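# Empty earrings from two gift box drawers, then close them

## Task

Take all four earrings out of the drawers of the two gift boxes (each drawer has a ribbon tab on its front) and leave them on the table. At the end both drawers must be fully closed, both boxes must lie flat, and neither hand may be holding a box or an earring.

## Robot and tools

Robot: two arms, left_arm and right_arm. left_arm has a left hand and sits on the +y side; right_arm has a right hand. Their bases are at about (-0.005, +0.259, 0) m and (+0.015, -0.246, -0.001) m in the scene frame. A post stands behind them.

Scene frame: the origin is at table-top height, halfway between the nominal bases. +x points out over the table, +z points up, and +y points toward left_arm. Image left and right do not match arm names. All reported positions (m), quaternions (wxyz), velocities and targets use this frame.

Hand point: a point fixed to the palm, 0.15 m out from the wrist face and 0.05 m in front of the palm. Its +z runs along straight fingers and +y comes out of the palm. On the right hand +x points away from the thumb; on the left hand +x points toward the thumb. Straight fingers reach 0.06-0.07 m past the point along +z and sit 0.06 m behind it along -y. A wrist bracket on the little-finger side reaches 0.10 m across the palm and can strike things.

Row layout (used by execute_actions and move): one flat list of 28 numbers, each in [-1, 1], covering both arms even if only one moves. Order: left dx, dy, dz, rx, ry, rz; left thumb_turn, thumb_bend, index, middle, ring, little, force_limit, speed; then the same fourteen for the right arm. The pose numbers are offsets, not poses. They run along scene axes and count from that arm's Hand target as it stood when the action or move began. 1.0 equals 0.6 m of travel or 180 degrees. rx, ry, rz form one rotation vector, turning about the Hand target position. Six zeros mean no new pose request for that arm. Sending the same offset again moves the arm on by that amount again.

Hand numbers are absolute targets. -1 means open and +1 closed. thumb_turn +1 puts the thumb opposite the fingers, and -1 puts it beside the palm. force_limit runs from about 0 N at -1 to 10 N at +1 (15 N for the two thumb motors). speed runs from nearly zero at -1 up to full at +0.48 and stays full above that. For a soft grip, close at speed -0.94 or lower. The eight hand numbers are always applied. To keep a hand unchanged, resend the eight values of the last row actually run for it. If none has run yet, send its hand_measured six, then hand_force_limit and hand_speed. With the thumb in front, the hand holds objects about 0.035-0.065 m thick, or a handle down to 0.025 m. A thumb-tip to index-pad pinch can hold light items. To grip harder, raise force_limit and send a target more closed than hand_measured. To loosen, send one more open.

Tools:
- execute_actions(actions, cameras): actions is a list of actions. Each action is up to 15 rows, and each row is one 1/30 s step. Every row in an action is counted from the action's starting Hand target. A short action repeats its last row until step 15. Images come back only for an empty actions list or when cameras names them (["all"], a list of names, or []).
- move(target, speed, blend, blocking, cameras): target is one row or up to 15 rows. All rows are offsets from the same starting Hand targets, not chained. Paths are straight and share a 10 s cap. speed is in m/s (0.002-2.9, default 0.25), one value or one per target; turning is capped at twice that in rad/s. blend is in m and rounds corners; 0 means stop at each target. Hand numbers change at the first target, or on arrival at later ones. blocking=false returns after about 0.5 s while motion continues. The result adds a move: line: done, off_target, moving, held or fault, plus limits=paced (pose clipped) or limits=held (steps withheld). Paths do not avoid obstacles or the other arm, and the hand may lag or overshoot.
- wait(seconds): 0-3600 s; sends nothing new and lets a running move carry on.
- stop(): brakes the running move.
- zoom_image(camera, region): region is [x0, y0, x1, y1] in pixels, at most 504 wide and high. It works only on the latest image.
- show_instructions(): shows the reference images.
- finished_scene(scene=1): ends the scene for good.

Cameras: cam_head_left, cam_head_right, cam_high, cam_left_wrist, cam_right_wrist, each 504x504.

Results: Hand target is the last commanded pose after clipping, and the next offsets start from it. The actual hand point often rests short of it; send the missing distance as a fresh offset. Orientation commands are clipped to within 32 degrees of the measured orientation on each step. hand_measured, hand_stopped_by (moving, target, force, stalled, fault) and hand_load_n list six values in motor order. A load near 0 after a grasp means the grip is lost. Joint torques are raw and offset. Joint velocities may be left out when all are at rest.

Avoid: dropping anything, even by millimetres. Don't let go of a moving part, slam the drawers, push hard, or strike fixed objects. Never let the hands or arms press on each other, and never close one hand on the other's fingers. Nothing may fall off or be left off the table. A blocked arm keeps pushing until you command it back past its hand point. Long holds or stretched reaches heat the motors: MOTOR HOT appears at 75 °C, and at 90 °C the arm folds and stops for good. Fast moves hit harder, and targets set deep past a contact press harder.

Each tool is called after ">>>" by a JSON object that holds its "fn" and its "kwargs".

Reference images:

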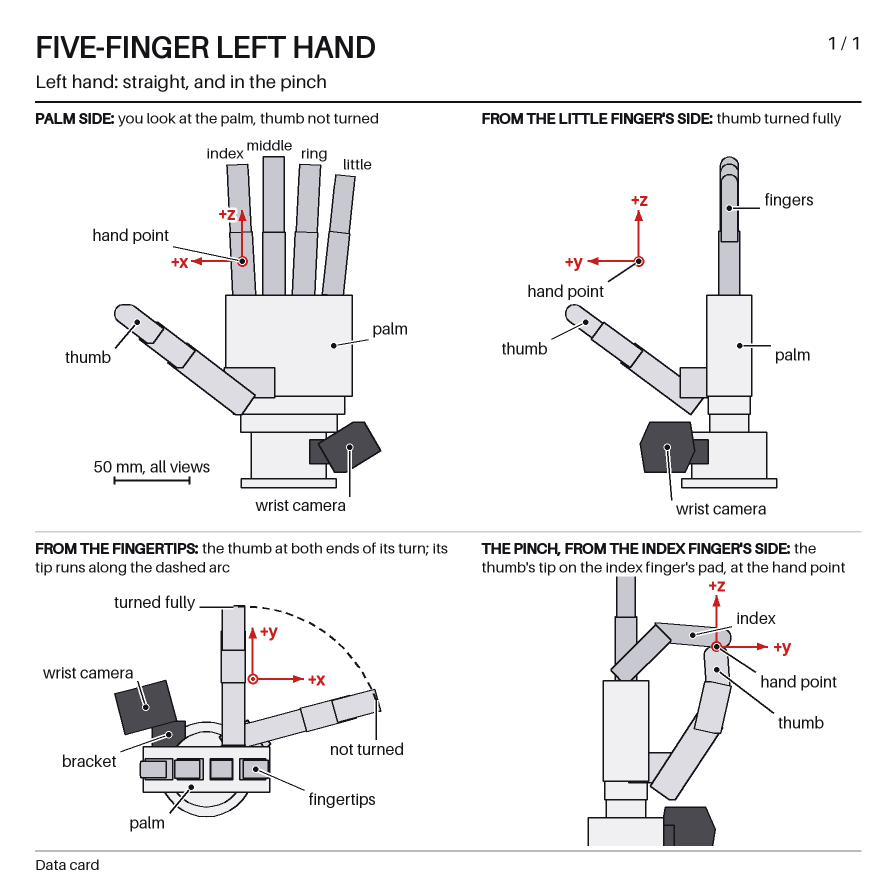

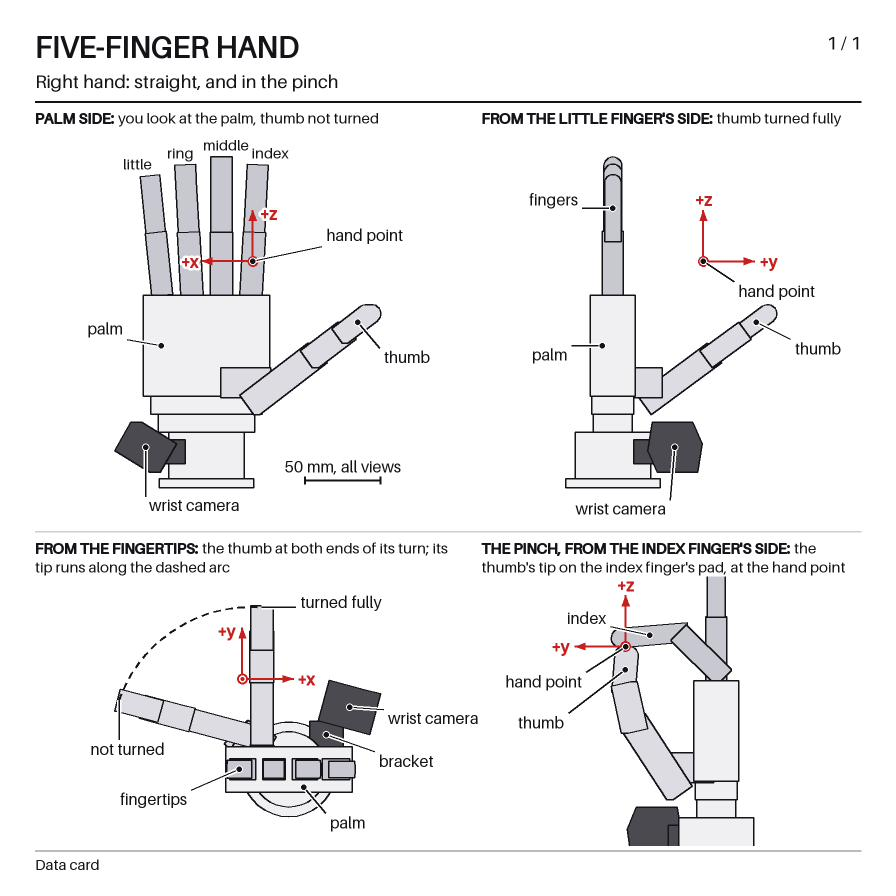

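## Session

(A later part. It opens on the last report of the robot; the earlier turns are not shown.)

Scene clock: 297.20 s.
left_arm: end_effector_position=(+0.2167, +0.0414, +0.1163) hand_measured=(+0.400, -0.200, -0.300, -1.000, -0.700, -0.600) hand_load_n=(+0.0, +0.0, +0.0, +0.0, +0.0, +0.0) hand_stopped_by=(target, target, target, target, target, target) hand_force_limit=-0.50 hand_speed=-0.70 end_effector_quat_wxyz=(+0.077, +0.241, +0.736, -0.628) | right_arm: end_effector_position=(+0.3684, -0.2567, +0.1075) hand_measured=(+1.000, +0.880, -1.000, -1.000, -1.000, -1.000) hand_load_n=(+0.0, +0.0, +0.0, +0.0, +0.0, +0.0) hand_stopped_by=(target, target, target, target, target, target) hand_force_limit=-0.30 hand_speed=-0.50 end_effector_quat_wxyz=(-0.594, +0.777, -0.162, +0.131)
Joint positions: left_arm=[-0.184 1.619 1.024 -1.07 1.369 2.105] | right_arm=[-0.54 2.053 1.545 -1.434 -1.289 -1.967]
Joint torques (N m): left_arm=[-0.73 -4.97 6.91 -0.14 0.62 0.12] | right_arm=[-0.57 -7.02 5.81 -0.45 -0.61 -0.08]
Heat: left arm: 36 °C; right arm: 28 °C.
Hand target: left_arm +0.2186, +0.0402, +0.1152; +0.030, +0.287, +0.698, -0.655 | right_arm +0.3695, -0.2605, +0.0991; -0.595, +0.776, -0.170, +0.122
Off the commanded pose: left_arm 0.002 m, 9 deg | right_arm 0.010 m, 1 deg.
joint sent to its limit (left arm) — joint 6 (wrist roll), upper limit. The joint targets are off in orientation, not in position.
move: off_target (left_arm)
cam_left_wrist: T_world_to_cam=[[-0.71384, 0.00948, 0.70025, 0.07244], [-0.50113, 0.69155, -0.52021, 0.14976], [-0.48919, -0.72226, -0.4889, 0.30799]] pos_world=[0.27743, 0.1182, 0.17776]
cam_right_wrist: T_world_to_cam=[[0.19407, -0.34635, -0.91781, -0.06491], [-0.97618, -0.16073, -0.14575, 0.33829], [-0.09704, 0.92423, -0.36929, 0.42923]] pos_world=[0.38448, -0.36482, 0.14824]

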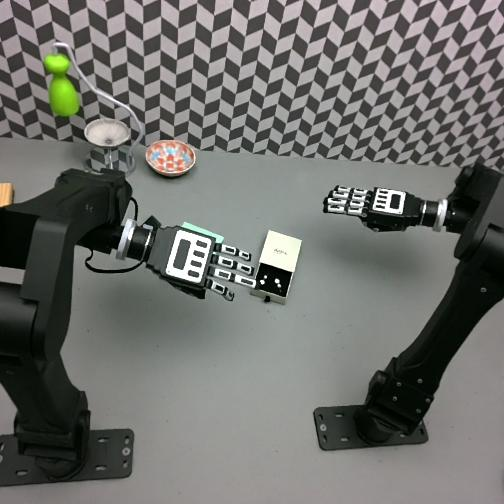

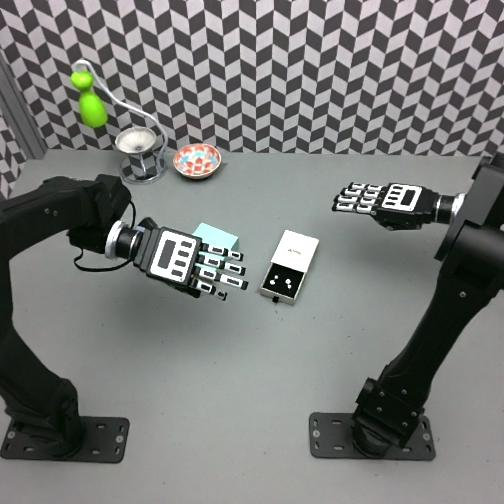

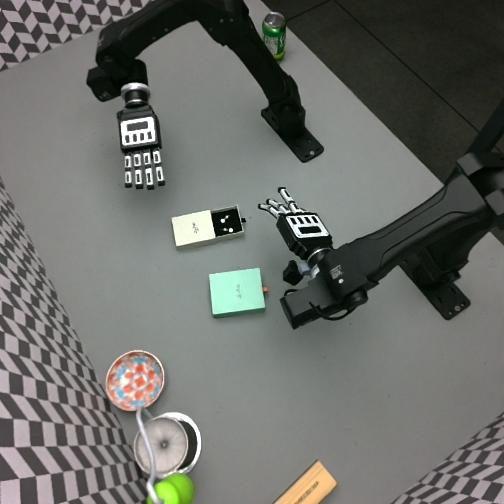

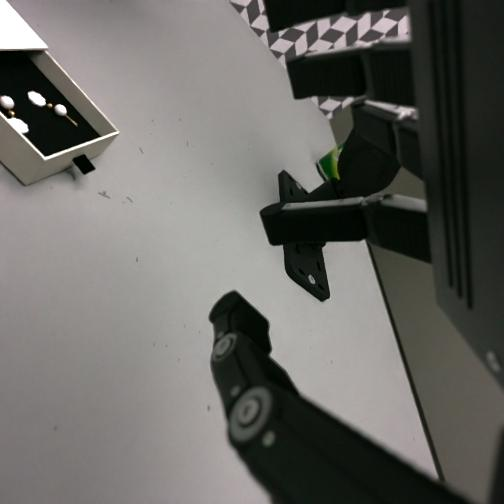

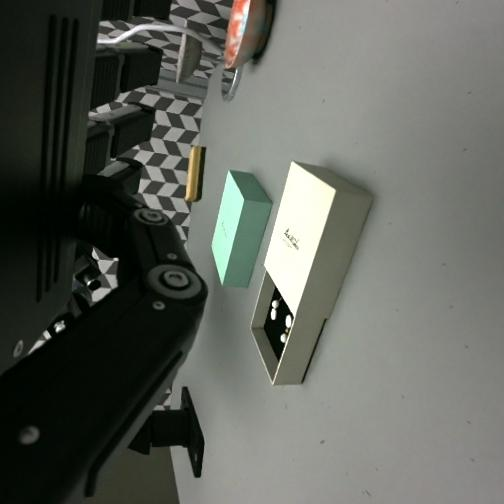

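>>> {"fn": "move", "kwargs": {"target": [-0.05,0.05,0,0,0,0,0.4,-0.2,-0.3,-1,-0.7,-0.6,-0.5,-0.7,-0.1075,0.1617,-0.0167,0.0609,-0.0271,0.0222,0.45,-0.1,-0.2,-1,-1,-1,-0.3,-0.5], "speed": 0.12, "cameras": ["all"]}}

Scene clock: 312.47 s.
left_arm: end_effector_position=(+0.1930, +0.0662, +0.1159) hand_measured=(+0.400, -0.200, -0.300, -1.000, -0.700, -0.600) hand_load_n=(+0.0, +0.0, +0.0, +0.0, +0.0, +0.0) hand_stopped_by=(target, target, target, target, target, target) hand_force_limit=-0.50 hand_speed=-0.70 end_effector_quat_wxyz=(+0.084, +0.223, +0.762, -0.602) | right_arm: end_effector_position=(+0.3063, -0.1670, +0.0849) hand_measured=(+0.450, -0.100, -0.200, -1.000, -1.000, -1.000) hand_load_n=(-0.5, +0.0, +0.0, +0.0, +0.0, +0.0) hand_stopped_by=(target, target, target, target, target, target) hand_force_limit=-0.30 hand_speed=-0.50 end_effector_quat_wxyz=(+0.673, -0.717, +0.145, -0.109)
Joint positions: left_arm=[-0.125 1.478 0.931 -1.132 1.304 2.106] | right_arm=[-0.423 1.942 1.082 -1.323 -1.485 -2.146]
Joint torques (N m): left_arm=[0.65 -6.83 3.92 -0.16 0.61 0.13] | right_arm=[0.81 -10.29 2.43 -0.46 -0.68 -0.12]
Heat: left arm: 33 °C; right arm: 28 °C.
Hand target: left_arm +0.1886, +0.0702, +0.1152; +0.030, +0.287, +0.698, -0.655 | right_arm +0.3051, -0.1634, +0.0891; +0.677, -0.716, +0.128, -0.117
Off the commanded pose: left_arm 0.006 m, 14 deg | right_arm 0.006 m, 2 deg.
joint sent to its limit (left arm) — joint 6 (wrist roll), upper limit. The joint targets are off in orientation, not in position.
joint sent to its limit (right arm) — joint 6 (wrist roll), lower limit. The joint targets still meet the commanded pose.
move: off_target (left_arm)
cam_left_wrist: T_world_to_cam=[[-0.70871, -0.0738, 0.70163, 0.06003], [-0.53972, 0.69719, -0.47184, 0.12195], [-0.45434, -0.71308, -0.53394, 0.31207]] pos_world=[0.25015, 0.14194, 0.18205]
cam_right_wrist: T_world_to_cam=[[0.23265, -0.1494, -0.96102, -0.01785], [-0.96232, -0.17835, -0.20524, 0.28661], [-0.14073, 0.97256, -0.18526, 0.33776]] pos_world=[0.3275, -0.28004, 0.10425]

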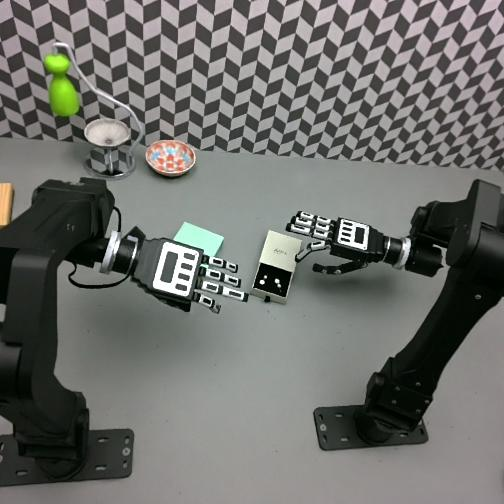

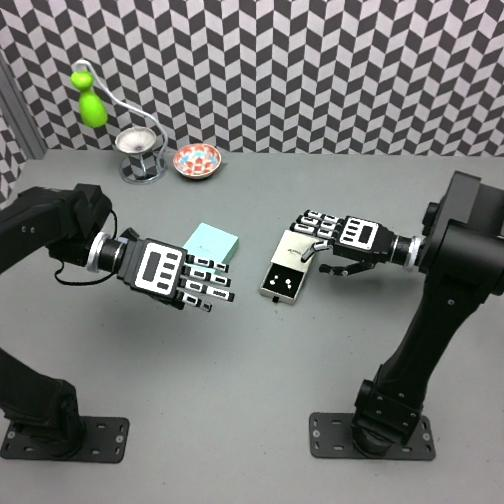

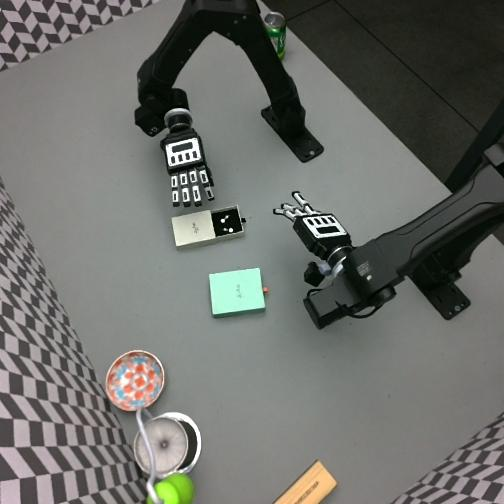

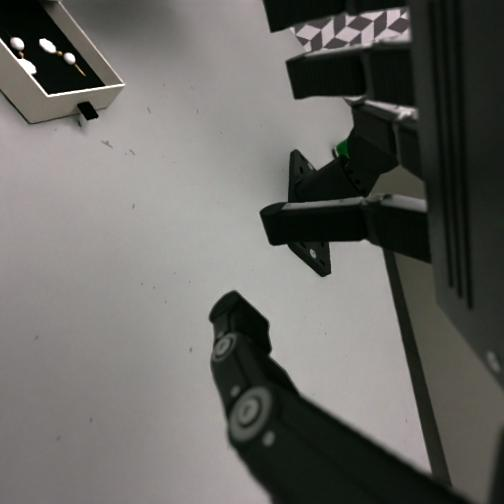

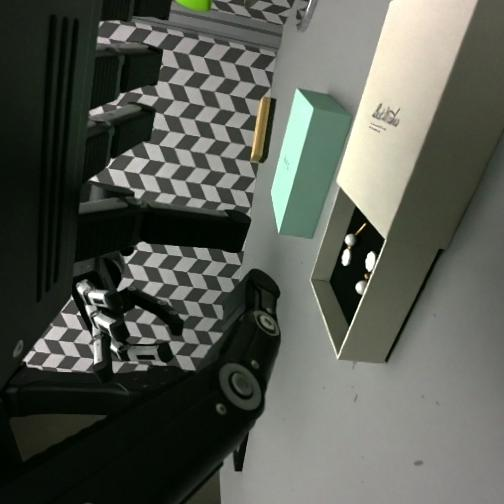

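>>> {"fn": "move", "kwargs": {"target": [0,0,0,0,0,0,0.4,-0.2,-0.3,-1,-0.7,-0.6,-0.5,-0.7,-0.002,0.036,-0.07,0,0,0,0.45,-0.1,-0.2,-1,-1,-1,-0.3,-0.5], "speed": 0.08, "cameras": ["cam_right_wrist","cam_left_wrist"]}}

>>> {"fn": "zoom_image", "kwargs": {"camera": "cam_right_wrist", "region": [180, 150, 430, 400]}}

Scene clock: 317.70 s.
left_arm: end_effector_position=(+0.1928, +0.0664, +0.1157) hand_measured=(+0.400, -0.200, -0.300, -1.000, -0.700, -0.600) hand_load_n=(+0.0, +0.0, +0.0, +0.0, +0.0, +0.0) hand_stopped_by=(target, target, target, target, target, target) hand_force_limit=-0.50 hand_speed=-0.70 end_effector_quat_wxyz=(+0.083, +0.222, +0.763, -0.601) | right_arm: end_effector_position=(+0.3065, -0.1462, +0.0446) hand_measured=(+0.450, -0.100, -0.200, -1.000, -1.000, -1.000) hand_load_n=(+0.0, +0.0, +0.0, +0.0, +0.0, +0.0) hand_stopped_by=(target, target, target, target, target, target) hand_force_limit=-0.30 hand_speed=-0.50 end_effector_quat_wxyz=(+0.685, -0.710, +0.123, -0.108)
Joint positions: left_arm=[-0.125 1.478 0.931 -1.134 1.303 2.106] | right_arm=[-0.356 1.987 0.954 -0.926 -1.53 -1.943]
Joint torques (N m): left_arm=[0.62 -6.78 4.03 -0.18 0.62 0.12] | right_arm=[0.83 -9.54 2.18 -0.21 -0.75 0.03]
Heat: left arm: 33 °C; right arm: 27 °C.
Hand target: left_arm +0.1886, +0.0702, +0.1152; +0.030, +0.287, +0.698, -0.655 | right_arm +0.3038, -0.1419, +0.0471; +0.677, -0.716, +0.128, -0.117
Off the commanded pose: left_arm 0.006 m, 14 deg | right_arm 0.006 m, 2 deg.
joint sent to its limit (left arm) — joint 6 (wrist roll), upper limit. The joint targets are off in orientation, not in position.
move: done
cam_left_wrist: T_world_to_cam=[[-0.70775, -0.0748, 0.70249, 0.0597], [-0.54022, 0.6981, -0.46993, 0.12138], [-0.45526, -0.71209, -0.53448, 0.31218]] pos_world=[0.24995, 0.14203, 0.18195]
cam_right_wrist: T_world_to_cam=[[0.26894, -0.11936, -0.95573, -0.06055], [-0.94847, -0.20546, -0.24123, 0.27564], [-0.16757, 0.97136, -0.16847, 0.31747]] pos_world=[0.33092, -0.25897, 0.06211]
Images, in order (width x height): cam_left_wrist 504x504, cam_right_wrist 504x504.

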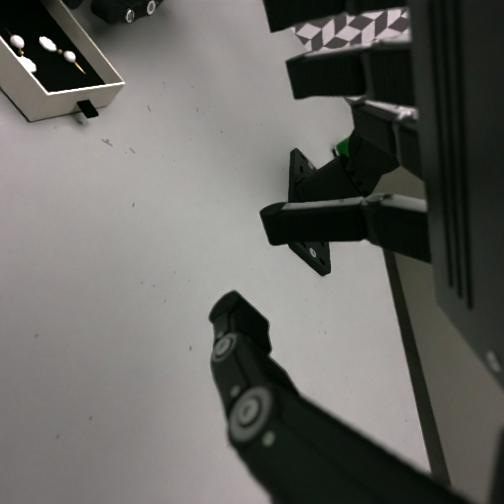

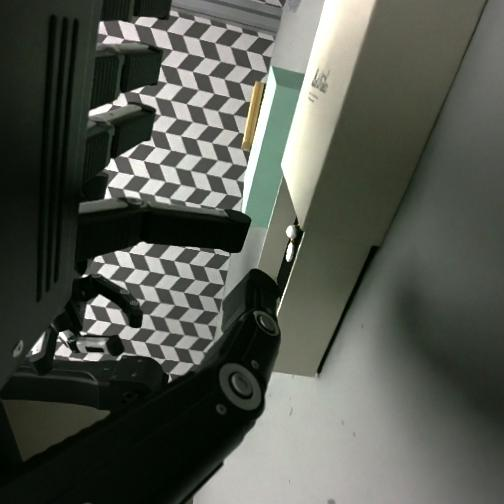

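Scaled by 2.016 from the camera's image (finer frame: 720x720).

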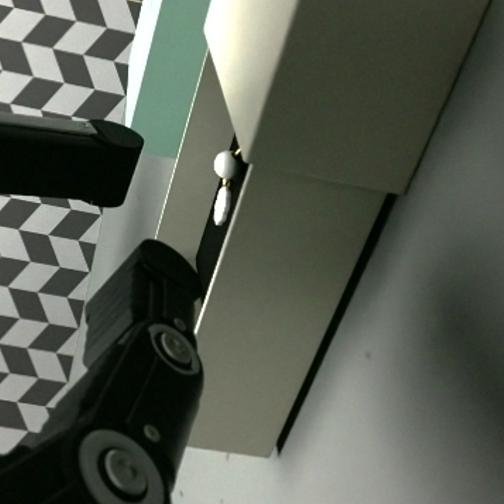

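>>> {"fn": "move", "kwargs": {"target": [0,0,0,0,0,0,0.4,-0.2,-0.3,-1,-0.7,-0.6,-0.5,-0.7,0.006,0.002,-0.043,0,0,0,0.45,-0.1,-0.2,-1,-1,-1,-0.3,-0.5], "speed": 0.05, "cameras": ["cam_right_wrist","cam_head_right"]}}

>>> {"fn": "zoom_image", "kwargs": {"camera": "cam_right_wrist", "region": [180, 150, 430, 400]}}

>>> {"fn": "zoom_image", "kwargs": {"camera": "cam_head_right", "region": [240, 200, 380, 340]}}

Scene clock: 321.30 s.
left_arm: end_effector_position=(+0.1928, +0.0664, +0.1157) hand_measured=(+0.400, -0.200, -0.300, -1.000, -0.700, -0.600) hand_load_n=(+0.0, +0.0, +0.0, +0.0, +0.0, +0.0) hand_stopped_by=(target, target, target, target, target, target) hand_force_limit=-0.50 hand_speed=-0.70 end_effector_quat_wxyz=(+0.083, +0.222, +0.763, -0.601) | right_arm: end_effector_position=(+0.3134, -0.1464, +0.0285) hand_measured=(+0.450, -0.100, -0.200, -1.000, -1.000, -1.000) hand_load_n=(+0.0, +0.0, +0.0, +0.0, +0.0, +0.0) hand_stopped_by=(target, target, target, target, target, target) hand_force_limit=-0.30 hand_speed=-0.50 end_effector_quat_wxyz=(+0.683, -0.713, +0.107, -0.121)
Joint positions: left_arm=[-0.125 1.478 0.931 -1.134 1.303 2.106] | right_arm=[-0.348 2.013 0.929 -0.757 -1.53 -1.869]
Joint torques (N m): left_arm=[0.64 -6.79 4 -0.18 0.63 0.12] | right_arm=[0.83 -6.17 2.13 -0.05 -0.77 0.04]
Heat: left arm: 33 °C; right arm: 27 °C.
Hand target: left_arm +0.1886, +0.0702, +0.1152; +0.030, +0.287, +0.698, -0.655 | right_arm +0.3075, -0.1407, +0.0213; +0.677, -0.716, +0.128, -0.117
Off the commanded pose: left_arm 0.006 m, 14 deg | right_arm 0.011 m, 3 deg.
joint sent to its limit (left arm) — joint 6 (wrist roll), upper limit. The joint targets are off in orientation, not in position.
move: off_target (right_arm)
cam_right_wrist: T_world_to_cam=[[0.30734, -0.13172, -0.94244, -0.09201], [-0.93706, -0.21433, -0.27564, 0.27442], [-0.16569, 0.96784, -0.18931, 0.31563]] pos_world=[0.33773, -0.25878, 0.04868]
Images, in order (width x height): cam_head_right 504x504, cam_right_wrist 504x504.

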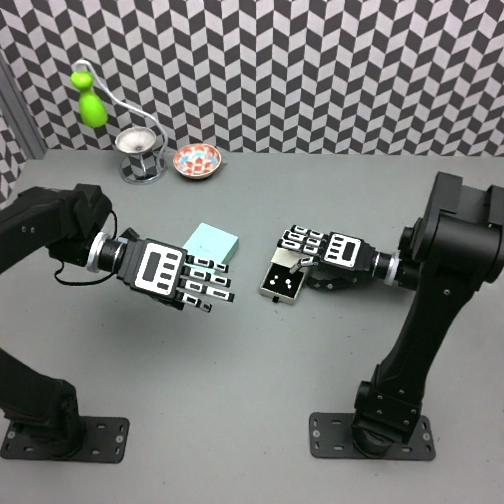

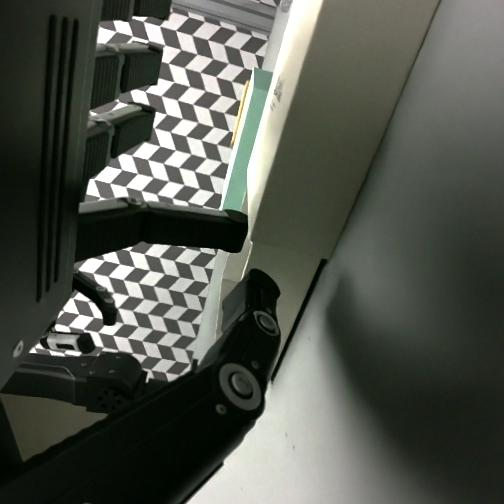

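Scaled by 2.016 from the camera's image (finer frame: 720x720).

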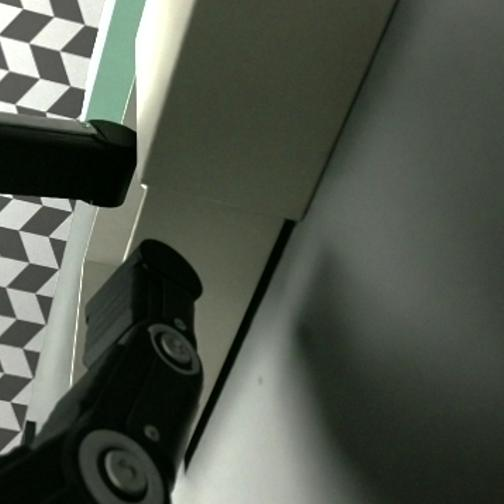

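Scaled by 3.600 from the camera's image (finer frame: 720x720).

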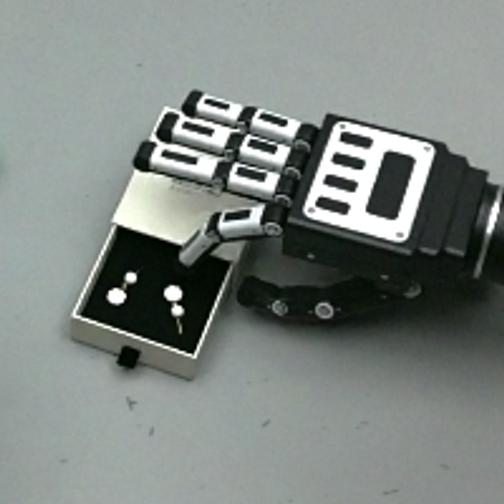

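>>> {"fn": "move", "kwargs": {"target": [0,0,0,0,0,0,0.4,-0.2,-0.3,-1,-0.7,-0.6,-0.5,-0.7,-0.006,0.002,-0.023,0,0,0,0.45,-0.1,-0.2,-1,-1,-1,-0.3,-0.5], "speed": 0.05, "cameras": ["cam_right_wrist","cam_head_right"]}}

>>> {"fn": "zoom_image", "kwargs": {"camera": "cam_head_right", "region": [240, 220, 340, 320]}}

>>> {"fn": "zoom_image", "kwargs": {"camera": "cam_right_wrist", "region": [180, 150, 380, 350]}}

Scene clock: 324.87 s.
left_arm: end_effector_position=(+0.1928, +0.0664, +0.1157) hand_measured=(+0.400, -0.200, -0.300, -1.000, -0.700, -0.600) hand_load_n=(+0.0, +0.0, +0.0, +0.0, -0.5, +0.0) hand_stopped_by=(target, target, target, target, target, target) hand_force_limit=-0.50 hand_speed=-0.70 end_effector_quat_wxyz=(+0.083, +0.222, +0.763, -0.601) | right_arm: end_effector_position=(+0.3100, -0.1452, +0.0153) hand_measured=(+0.450, -0.100, -0.200, -1.000, -1.000, -1.000) hand_load_n=(+0.0, +0.0, +0.0, +0.0, +0.0, +0.0) hand_stopped_by=(target, target, target, target, target, target) hand_force_limit=-0.30 hand_speed=-0.50 end_effector_quat_wxyz=(+0.682, -0.713, +0.109, -0.121)
Joint positions: left_arm=[-0.125 1.478 0.931 -1.134 1.303 2.106] | right_arm=[-0.348 2.03 0.883 -0.635 -1.53 -1.806]
Joint torques (N m): left_arm=[0.61 -6.78 4.01 -0.17 0.62 0.12] | right_arm=[0.87 -6.02 1.98 0 -0.76 0.03]
Heat: left arm: 33 °C; right arm: 27 °C.
Hand target: left_arm +0.1886, +0.0702, +0.1152; +0.030, +0.287, +0.698, -0.655 | right_arm +0.3038, -0.1395, +0.0074; +0.677, -0.716, +0.128, -0.117
Off the commanded pose: left_arm 0.006 m, 14 deg | right_arm 0.011 m, 2 deg.
joint sent to its limit (left arm) — joint 6 (wrist roll), upper limit. The joint targets are off in orientation, not in position.
move: off_target (right_arm)
cam_right_wrist: T_world_to_cam=[[0.30388, -0.132, -0.94352, -0.10224], [-0.93849, -0.21193, -0.27261, 0.26861], [-0.16397, 0.96833, -0.18829, 0.31085]] pos_world=[0.33413, -0.25758, 0.03528]
Images, in order (width x height): cam_head_right 504x504, cam_right_wrist 504x504.

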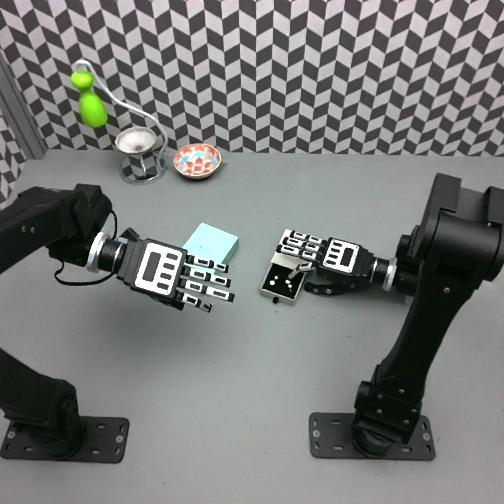

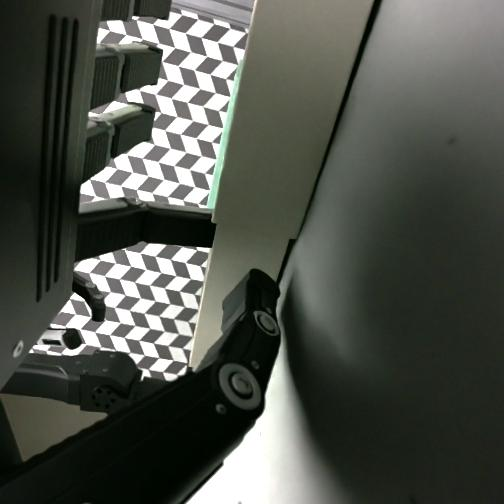

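Scaled by 5.040 from the camera's image (finer frame: 720x720).

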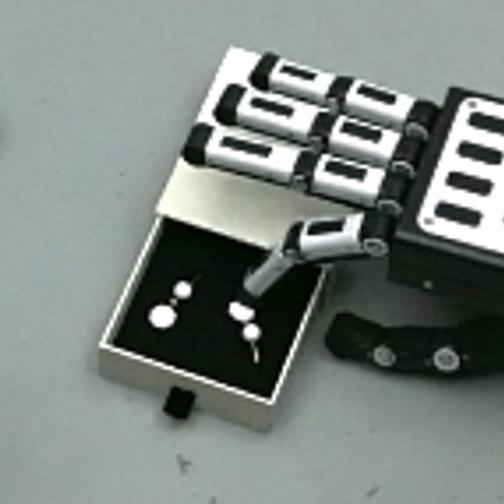

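Scaled by 2.520 from the camera's image (finer frame: 720x720).

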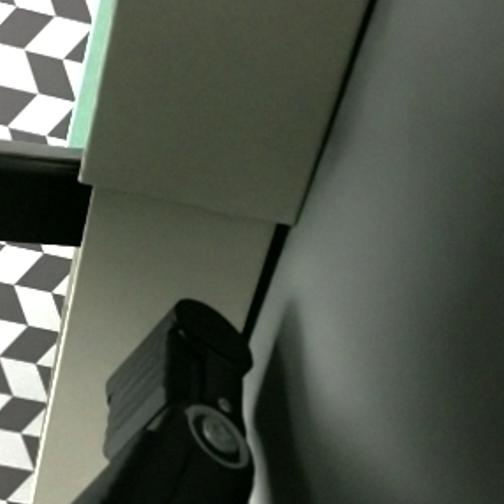

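>>> {"fn": "execute_actions", "kwargs": {"actions": []}}

>>> {"fn": "zoom_image", "kwargs": {"camera": "cam_right_wrist", "region": [126, 126, 378, 378]}}

>>> {"fn": "zoom_image", "kwargs": {"camera": "cam_head_right", "region": [180, 200, 330, 350]}}

Scene clock: 329.47 s.
left_arm: end_effector_position=(+0.1928, +0.0664, +0.1157) hand_measured=(+0.400, -0.200, -0.300, -1.000, -0.700, -0.600) hand_load_n=(+0.0, +0.0, +0.0, +0.0, +0.0, +0.0) hand_stopped_by=(target, target, target, target, target, target) hand_force_limit=-0.50 hand_speed=-0.70 end_effector_quat_wxyz=(+0.083, +0.222, +0.763, -0.601) | right_arm: end_effector_position=(+0.3101, -0.1452, +0.0153) hand_measured=(+0.450, -0.100, -0.200, -1.000, -1.000, -1.000) hand_load_n=(+0.0, +0.0, +0.0, +0.0, +0.0, +0.0) hand_stopped_by=(target, target, target, target, target, target) hand_force_limit=-0.30 hand_speed=-0.50 end_effector_quat_wxyz=(+0.682, -0.713, +0.109, -0.120)
Joint positions: left_arm=[-0.125 1.478 0.931 -1.134 1.303 2.106] | right_arm=[-0.348 2.03 0.883 -0.634 -1.53 -1.805]
Joint velocities: within noise
Joint torques (N m): left_arm=[0.61 -6.78 4 -0.17 0.62 0.12] | right_arm=[0.87 -6.04 1.99 0.01 -0.76 0.02]
Heat: left arm: 33 °C; right arm: 27 °C.
Hand target: left_arm +0.1886, +0.0702, +0.1152; +0.030, +0.287, +0.698, -0.655 | right_arm +0.3038, -0.1395, +0.0075; +0.677, -0.716, +0.128, -0.117
Off the commanded pose: left_arm 0.006 m, 14 deg | right_arm 0.011 m, 2 deg.
camera_calibration:
cam_left_wrist: T_world_to_cam=[[-0.70775, -0.0748, 0.70249, 0.0597], [-0.54022, 0.6981, -0.46993, 0.12138], [-0.45526, -0.71209, -0.53448, 0.31218]] pos_world=[0.24995, 0.14203, 0.18195]
cam_right_wrist: T_world_to_cam=[[0.30345, -0.13189, -0.94368, -0.10207], [-0.93863, -0.21181, -0.27223, 0.26867], [-0.16397, 0.96837, -0.18807, 0.31085]] pos_world=[0.33413, -0.25758, 0.03528]

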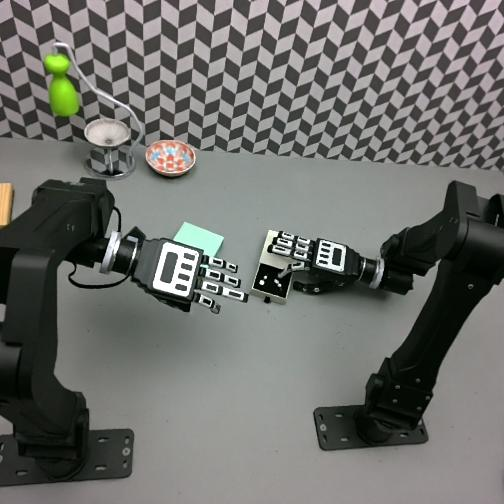

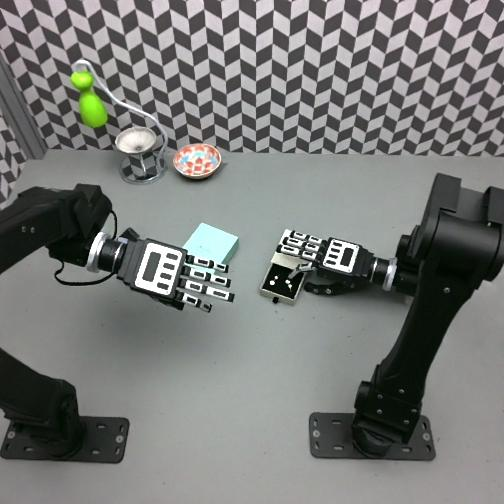

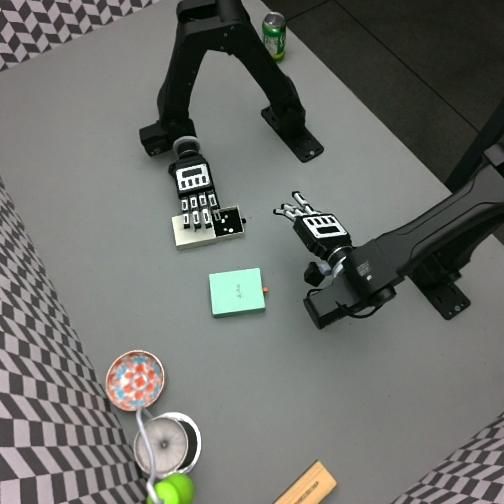

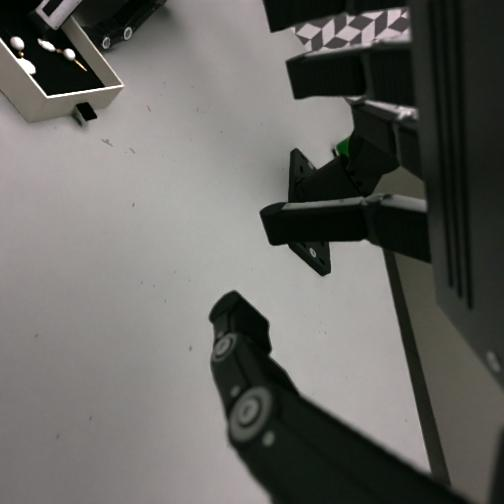

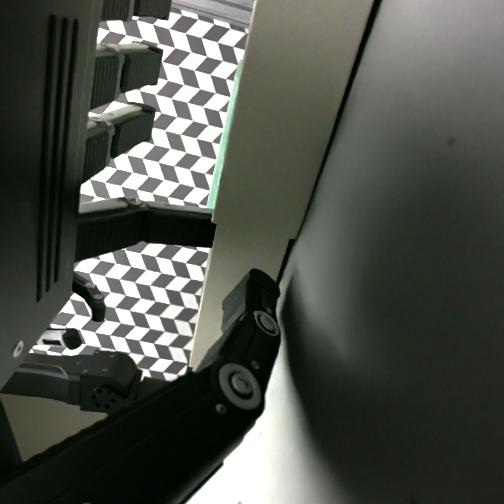

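Scaled by 2.000 from the camera's image (finer frame: 720x720).

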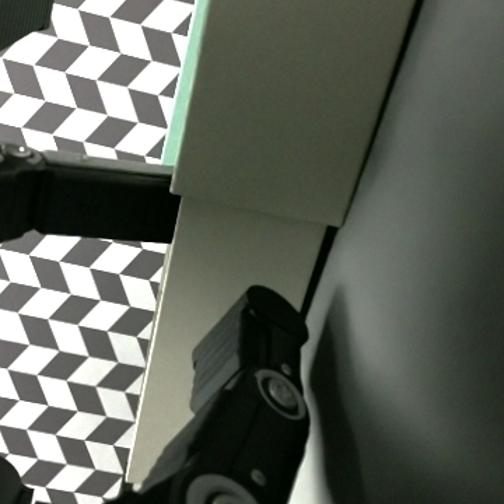

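Scaled by 3.360 from the camera's image (finer frame: 720x720).

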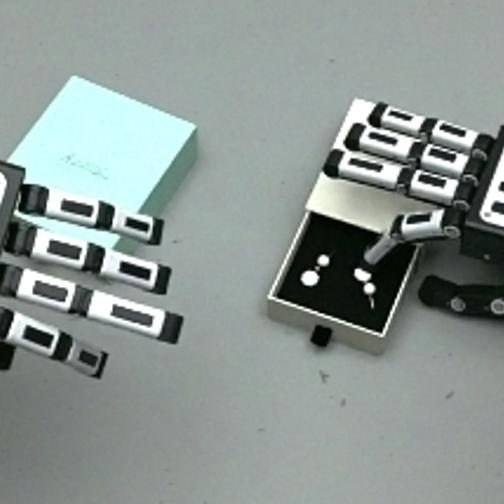

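>>> {"fn": "move", "kwargs": {"target": [0,0,0,0,0,0,0.4,-0.2,-0.3,-1,-0.7,-0.6,-0.5,-0.7,0.0115,0.010,0,0,0,0,0.45,-0.1,-0.2,-1,-1,-1,-0.3,-0.5], "speed": 0.03}}

Scene clock: 339.23 s.
left_arm: end_effector_position=(+0.1928, +0.0664, +0.1157) hand_measured=(+0.400, -0.200, -0.300, -1.000, -0.700, -0.600) hand_load_n=(+0.0, +0.0, +0.0, +0.0, +0.0, +0.0) hand_stopped_by=(target, target, target, target, target, target) hand_force_limit=-0.50 hand_speed=-0.70 end_effector_quat_wxyz=(+0.083, +0.222, +0.763, -0.601) | right_arm: end_effector_position=(+0.3161, -0.1382, +0.0130) hand_measured=(+0.450, -0.100, -0.200, -1.000, -1.000, -1.000) hand_load_n=(+0.0, +0.0, +0.5, +0.0, +0.0, +0.0) hand_stopped_by=(target, target, target, target, target, target) hand_force_limit=-0.30 hand_speed=-0.50 end_effector_quat_wxyz=(+0.687, -0.711, +0.106, -0.107)
Joint positions: left_arm=[-0.125 1.478 0.931 -1.134 1.303 2.106] | right_arm=[-0.317 2.03 0.866 -0.447 -1.539 -1.618]
Joint torques (N m): left_arm=[0.62 -6.78 4.03 -0.18 0.63 0.13] | right_arm=[0.81 -7.41 2.02 0.19 -0.7 0.05]
Heat: left arm: 32 °C; right arm: 27 °C.
Hand target: left_arm +0.1886, +0.0702, +0.1152; +0.030, +0.287, +0.698, -0.655 | right_arm +0.3107, -0.1334, +0.0075; +0.677, -0.716, +0.128, -0.117
Off the commanded pose: left_arm 0.006 m, 14 deg | right_arm 0.009 m, 3 deg.
joint sent to its limit (left arm) — joint 6 (wrist roll), upper limit. The joint targets are off in orientation, not in position.
move: off_target (right_arm)

>>> {"fn": "wait", "kwargs": {"seconds": 0.1, "cameras": ["cam_head_right","cam_right_wrist","cam_head_left"]}}

>>> {"fn": "zoom_image", "kwargs": {"camera": "cam_right_wrist", "region": [150, 180, 330, 360]}}

>>> {"fn": "zoom_image", "kwargs": {"camera": "cam_head_right", "region": [230, 220, 330, 320]}}

>>> {"fn": "zoom_image", "kwargs": {"camera": "cam_head_left", "region": [230, 220, 330, 320]}}

Scene clock: 340.53 s.
left_arm: end_effector_position=(+0.1928, +0.0664, +0.1157) hand_measured=(+0.400, -0.200, -0.300, -1.000, -0.700, -0.600) hand_load_n=(+0.0, +0.0, +0.0, +0.0, +0.0, +0.0) hand_stopped_by=(target, target, target, target, target, target) hand_force_limit=-0.50 hand_speed=-0.70 end_effector_quat_wxyz=(+0.083, +0.222, +0.763, -0.601) | right_arm: end_effector_position=(+0.3161, -0.1382, +0.0130) hand_measured=(+0.450, -0.100, -0.200, -1.000, -1.000, -1.000) hand_load_n=(+0.0, +0.0, +0.5, +0.0, +0.0, +0.0) hand_stopped_by=(target, target, target, target, target, target) hand_force_limit=-0.30 hand_speed=-0.50 end_effector_quat_wxyz=(+0.687, -0.711, +0.106, -0.107)
Joint positions: left_arm=[-0.125 1.478 0.931 -1.134 1.303 2.106] | right_arm=[-0.317 2.03 0.866 -0.447 -1.539 -1.617]
Joint torques (N m): left_arm=[0.61 -6.79 4.01 -0.18 0.62 0.13] | right_arm=[0.84 -7.41 2 0.2 -0.71 0.01]
Heat: left arm: 32 °C; right arm: 27 °C.
Hand target: left_arm +0.1886, +0.0702, +0.1152; +0.030, +0.287, +0.698, -0.655 | right_arm +0.3107, -0.1334, +0.0075; +0.677, -0.716, +0.128, -0.117
Off the commanded pose: left_arm 0.006 m, 14 deg | right_arm 0.009 m, 3 deg.
wait: 0.10 s; at rest from the start
cam_right_wrist: T_world_to_cam=[[0.29361, -0.11322, -0.9492, -0.09934], [-0.93701, -0.23063, -0.26233, 0.27193], [-0.18921, 0.96643, -0.1738, 0.31214]] pos_world=[0.34303, -0.25019, 0.03129]
Images, in order (width x height): cam_head_left 504x504, cam_head_right 504x504, cam_right_wrist 504x504.

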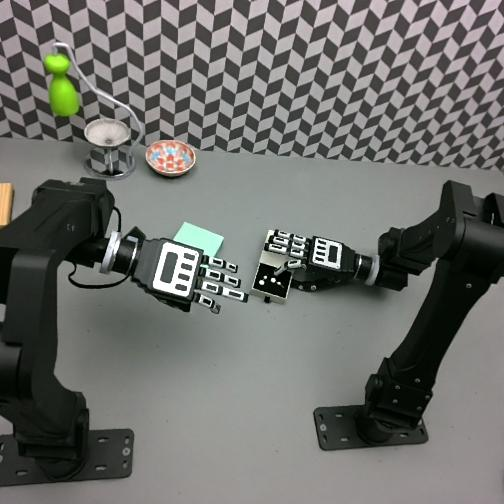

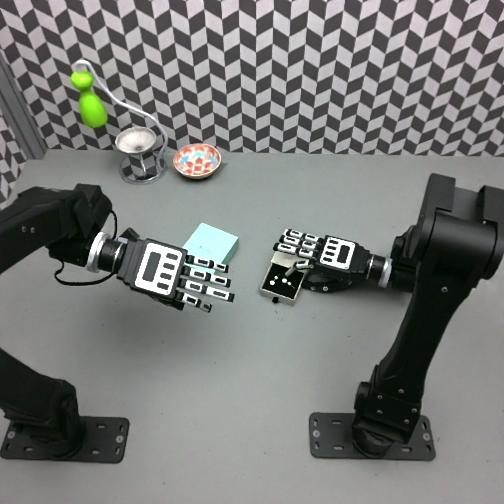

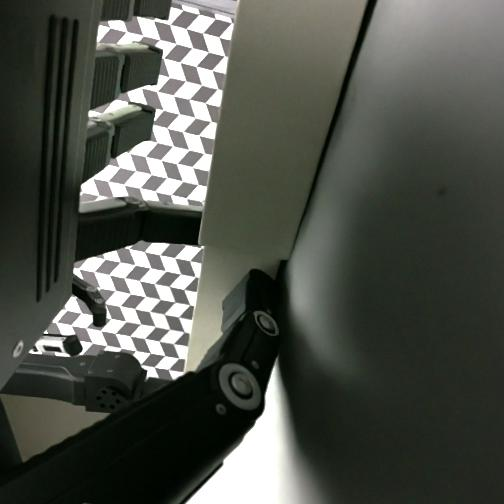

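Scaled by 2.800 from the camera's image (finer frame: 720x720).

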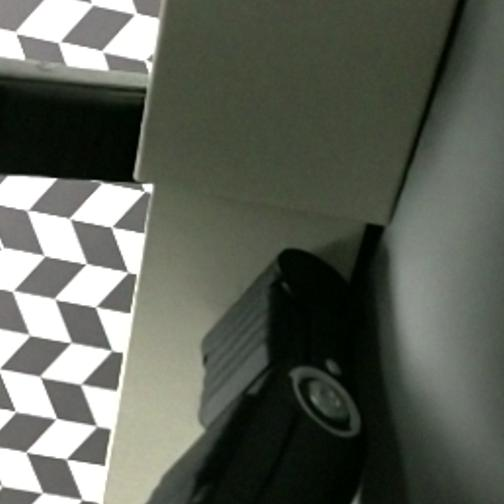

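Scaled by 5.040 from the camera's image (finer frame: 720x720).

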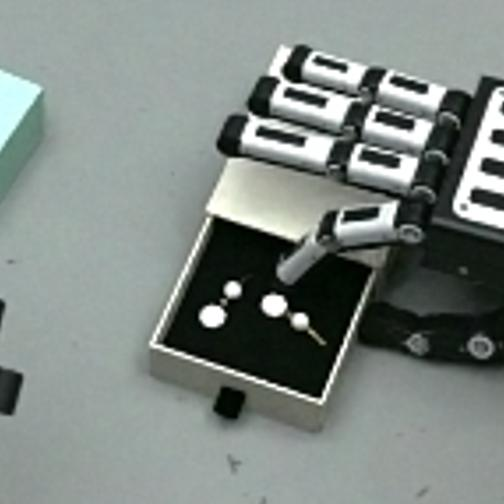

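Scaled by 5.040 from the camera's image (finer frame: 720x720).

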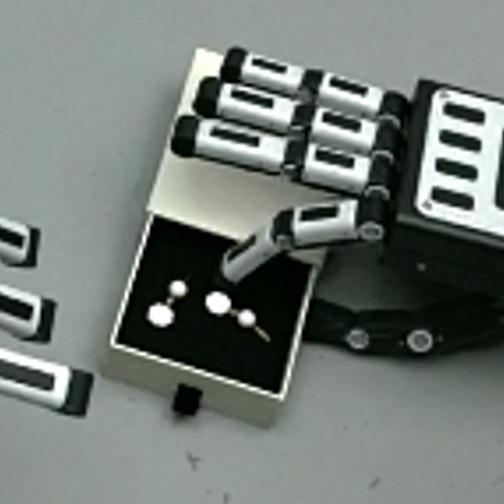

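>>> {"fn": "move", "kwargs": {"target": [0,0,0,0,0,0,0.4,-0.2,-0.3,-1,-0.7,-0.6,-0.5,-0.7,0.0,0.0,0.013,0,0,0,0.45,-0.1,-0.2,-1,-1,-1,-0.3,-0.5], "speed": 0.03}}

Scene clock: 342.80 s.
left_arm: end_effector_position=(+0.1928, +0.0664, +0.1157) hand_measured=(+0.400, -0.200, -0.300, -1.000, -0.700, -0.600) hand_load_n=(+0.0, +0.0, -0.5, +0.0, +0.0, +0.0) hand_stopped_by=(target, target, target, target, target, target) hand_force_limit=-0.50 hand_speed=-0.70 end_effector_quat_wxyz=(+0.083, +0.222, +0.763, -0.601) | right_arm: end_effector_position=(+0.3134, -0.1371, +0.0135) hand_measured=(+0.450, -0.100, -0.200, -1.000, -1.000, -1.000) hand_load_n=(+0.0, +0.0, +0.5, +0.0, +0.0, +0.0) hand_stopped_by=(target, target, target, target, target, target) hand_force_limit=-0.30 hand_speed=-0.50 end_effector_quat_wxyz=(+0.690, -0.708, +0.117, -0.097)
Joint positions: left_arm=[-0.125 1.478 0.931 -1.134 1.303 2.106] | right_arm=[-0.317 2.019 0.841 -0.378 -1.541 -1.532]
Joint torques (N m): left_arm=[0.62 -6.76 4.01 -0.18 0.62 0.12] | right_arm=[0.94 -10.35 2.02 0.2 -0.62 0.04]
Heat: left arm: 32 °C; right arm: 28 °C.
Hand target: left_arm +0.1886, +0.0702, +0.1152; +0.030, +0.287, +0.698, -0.655 | right_arm +0.3108, -0.1335, +0.0153; +0.677, -0.716, +0.128, -0.117
Off the commanded pose: left_arm 0.006 m, 14 deg | right_arm 0.005 m, 3 deg.
joint sent to its limit (left arm) — joint 6 (wrist roll), upper limit. The joint targets are off in orientation, not in position.
move: off_target (right_arm)

>>> {"fn": "move", "kwargs": {"target": [0,0,0,0,0,0,0.4,-0.2,-0.3,-1,-0.7,-0.6,-0.5,-0.7,0.003,-0.002,0.01,0,0,0,0.45,-0.1,-0.2,-1,-1,-1,-0.3,-0.5], "speed": 0.03}}

Scene clock: 344.67 s.
left_arm: end_effector_position=(+0.1928, +0.0664, +0.1157) hand_measured=(+0.400, -0.200, -0.300, -1.000, -0.700, -0.600) hand_load_n=(+0.5, +0.0, +0.0, +0.0, +0.0, +0.0) hand_stopped_by=(target, target, target, target, target, target) hand_force_limit=-0.50 hand_speed=-0.70 end_effector_quat_wxyz=(+0.083, +0.222, +0.763, -0.601) | right_arm: end_effector_position=(+0.3149, -0.1382, +0.0183) hand_measured=(+0.450, -0.100, -0.200, -1.000, -1.000, -1.000) hand_load_n=(+0.0, +0.0, +0.0, +0.0, +0.0, -0.5) hand_stopped_by=(target, target, target, target, target, target) hand_force_limit=-0.30 hand_speed=-0.50 end_effector_quat_wxyz=(+0.686, -0.711, +0.119, -0.098)
Joint positions: left_arm=[-0.125 1.478 0.931 -1.134 1.303 2.106] | right_arm=[-0.317 1.984 0.824 -0.316 -1.53 -1.452]
Joint torques (N m): left_arm=[0.65 -6.78 4.03 -0.18 0.63 0.13] | right_arm=[0.81 -10.28 2.18 0.3 -0.69 0.04]
Heat: left arm: 32 °C; right arm: 28 °C.
Hand target: left_arm +0.1886, +0.0702, +0.1152; +0.030, +0.287, +0.698, -0.655 | right_arm +0.3126, -0.1347, +0.0213; +0.677, -0.716, +0.128, -0.117
Off the commanded pose: left_arm 0.006 m, 14 deg | right_arm 0.005 m, 3 deg.
joint sent to its limit (left arm) — joint 6 (wrist roll), upper limit. The joint targets are off in orientation, not in position.
move: off_target (right_arm)

>>> {"fn": "move", "kwargs": {"target": [[0,0,0,0,0,0,0.4,-0.2,-0.3,-1,-0.7,-0.6,-0.5,-0.7,0,0,0,0,0,0,0.45,-0.1,0.1,-1,-1,-1,-0.4,-0.9],[0,0,0,0,0,0,0.4,-0.2,-0.3,-1,-0.7,-0.6,-0.5,-0.7,0,0,0,0,0,0,0.45,0.0,0.1,-1,-1,-1,-0.4,-0.9]], "speed": 0.03, "cameras": ["cam_head_left","cam_head_right","cam_right_wrist"]}}

>>> {"fn": "zoom_image", "kwargs": {"camera": "cam_right_wrist", "region": [150, 180, 330, 360]}}

>>> {"fn": "zoom_image", "kwargs": {"camera": "cam_head_right", "region": [230, 220, 330, 320]}}

Scene clock: 347.30 s.
left_arm: end_effector_position=(+0.1928, +0.0664, +0.1157) hand_measured=(+0.400, -0.200, -0.300, -1.000, -0.700, -0.600) hand_load_n=(+0.0, +0.0, +0.0, -0.5, +0.0, +0.0) hand_stopped_by=(target, target, target, target, target, target) hand_force_limit=-0.50 hand_speed=-0.70 end_effector_quat_wxyz=(+0.083, +0.222, +0.763, -0.601) | right_arm: end_effector_position=(+0.3149, -0.1376, +0.0201) hand_measured=(+0.450, -0.032, +0.050, -1.000, -1.000, -1.000) hand_load_n=(-0.5, +4.5, +4.5, +0.0, +0.0, +0.0) hand_stopped_by=(target, force, force, target, target, target) hand_force_limit=-0.40 hand_speed=-0.90 end_effector_quat_wxyz=(+0.689, -0.708, +0.118, -0.098)
Joint positions: left_arm=[-0.125 1.478 0.931 -1.134 1.303 2.106] | right_arm=[-0.317 1.984 0.824 -0.315 -1.539 -1.451]
Joint torques (N m): left_arm=[0.64 -6.79 4.03 -0.18 0.62 0.13] | right_arm=[0.79 -10.03 2.5 0.16 -0.55 -0.11]
Heat: left arm: 32 °C; right arm: 29 °C.
Hand target: left_arm +0.1886, +0.0702, +0.1152; +0.030, +0.287, +0.698, -0.655 | right_arm +0.3125, -0.1353, +0.0212; +0.683, -0.715, +0.111, -0.100 (not the last commanded pose)
Off the commanded pose: left_arm 0.006 m, 14 deg | right_arm 0.004 m, 3 deg.
joint sent to its limit (left arm) — joint 6 (wrist roll), upper limit. The joint targets are off in orientation, not in position.
move: done; target 2's new numbers were sent with right_arm's hand 0.005 m and 3 deg from that target
cam_right_wrist: T_world_to_cam=[[0.26522, -0.10509, -0.95844, -0.08192], [-0.94551, -0.22307, -0.23718, 0.27611], [-0.18888, 0.96912, -0.15853, 0.31252]] pos_world=[0.34182, -0.24989, 0.03651]

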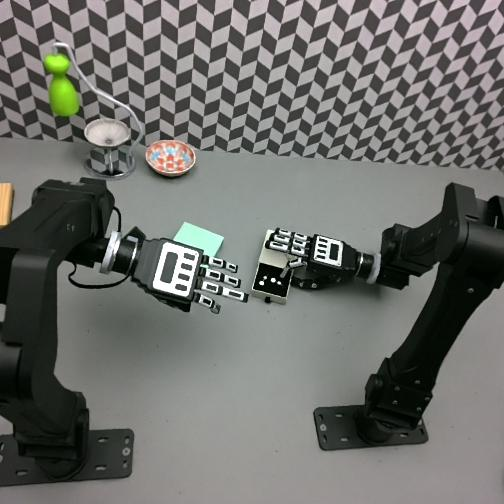

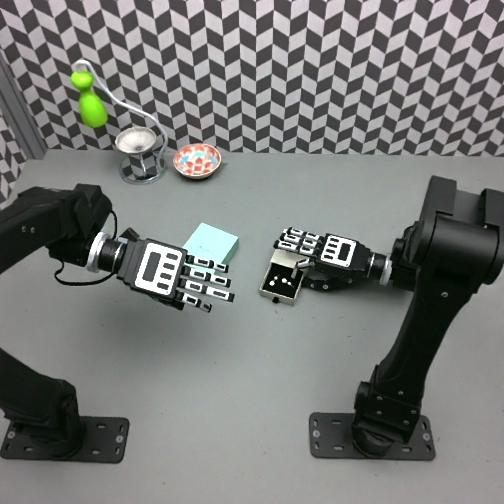

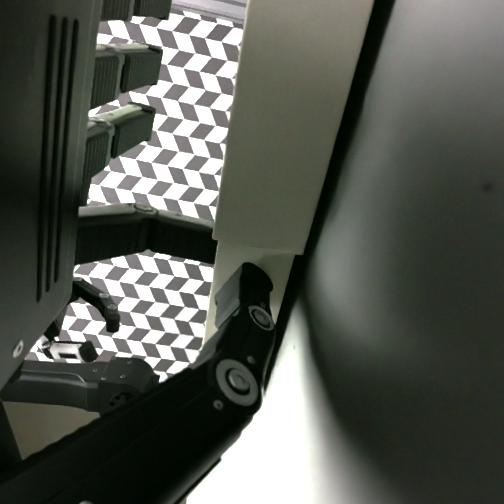

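Scaled by 2.800 from the camera's image (finer frame: 720x720).

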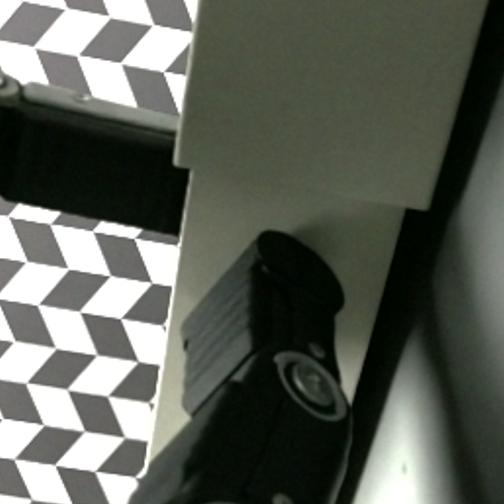

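Scaled by 5.040 from the camera's image (finer frame: 720x720).

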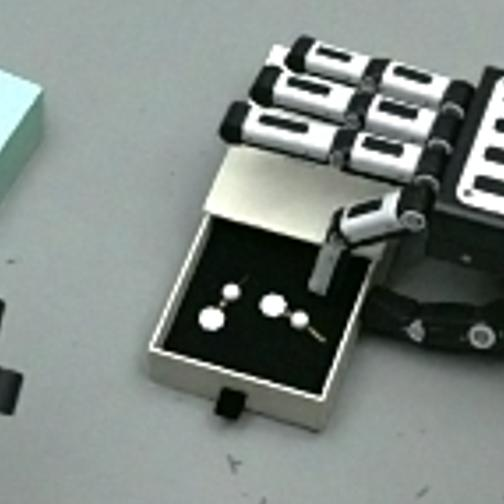

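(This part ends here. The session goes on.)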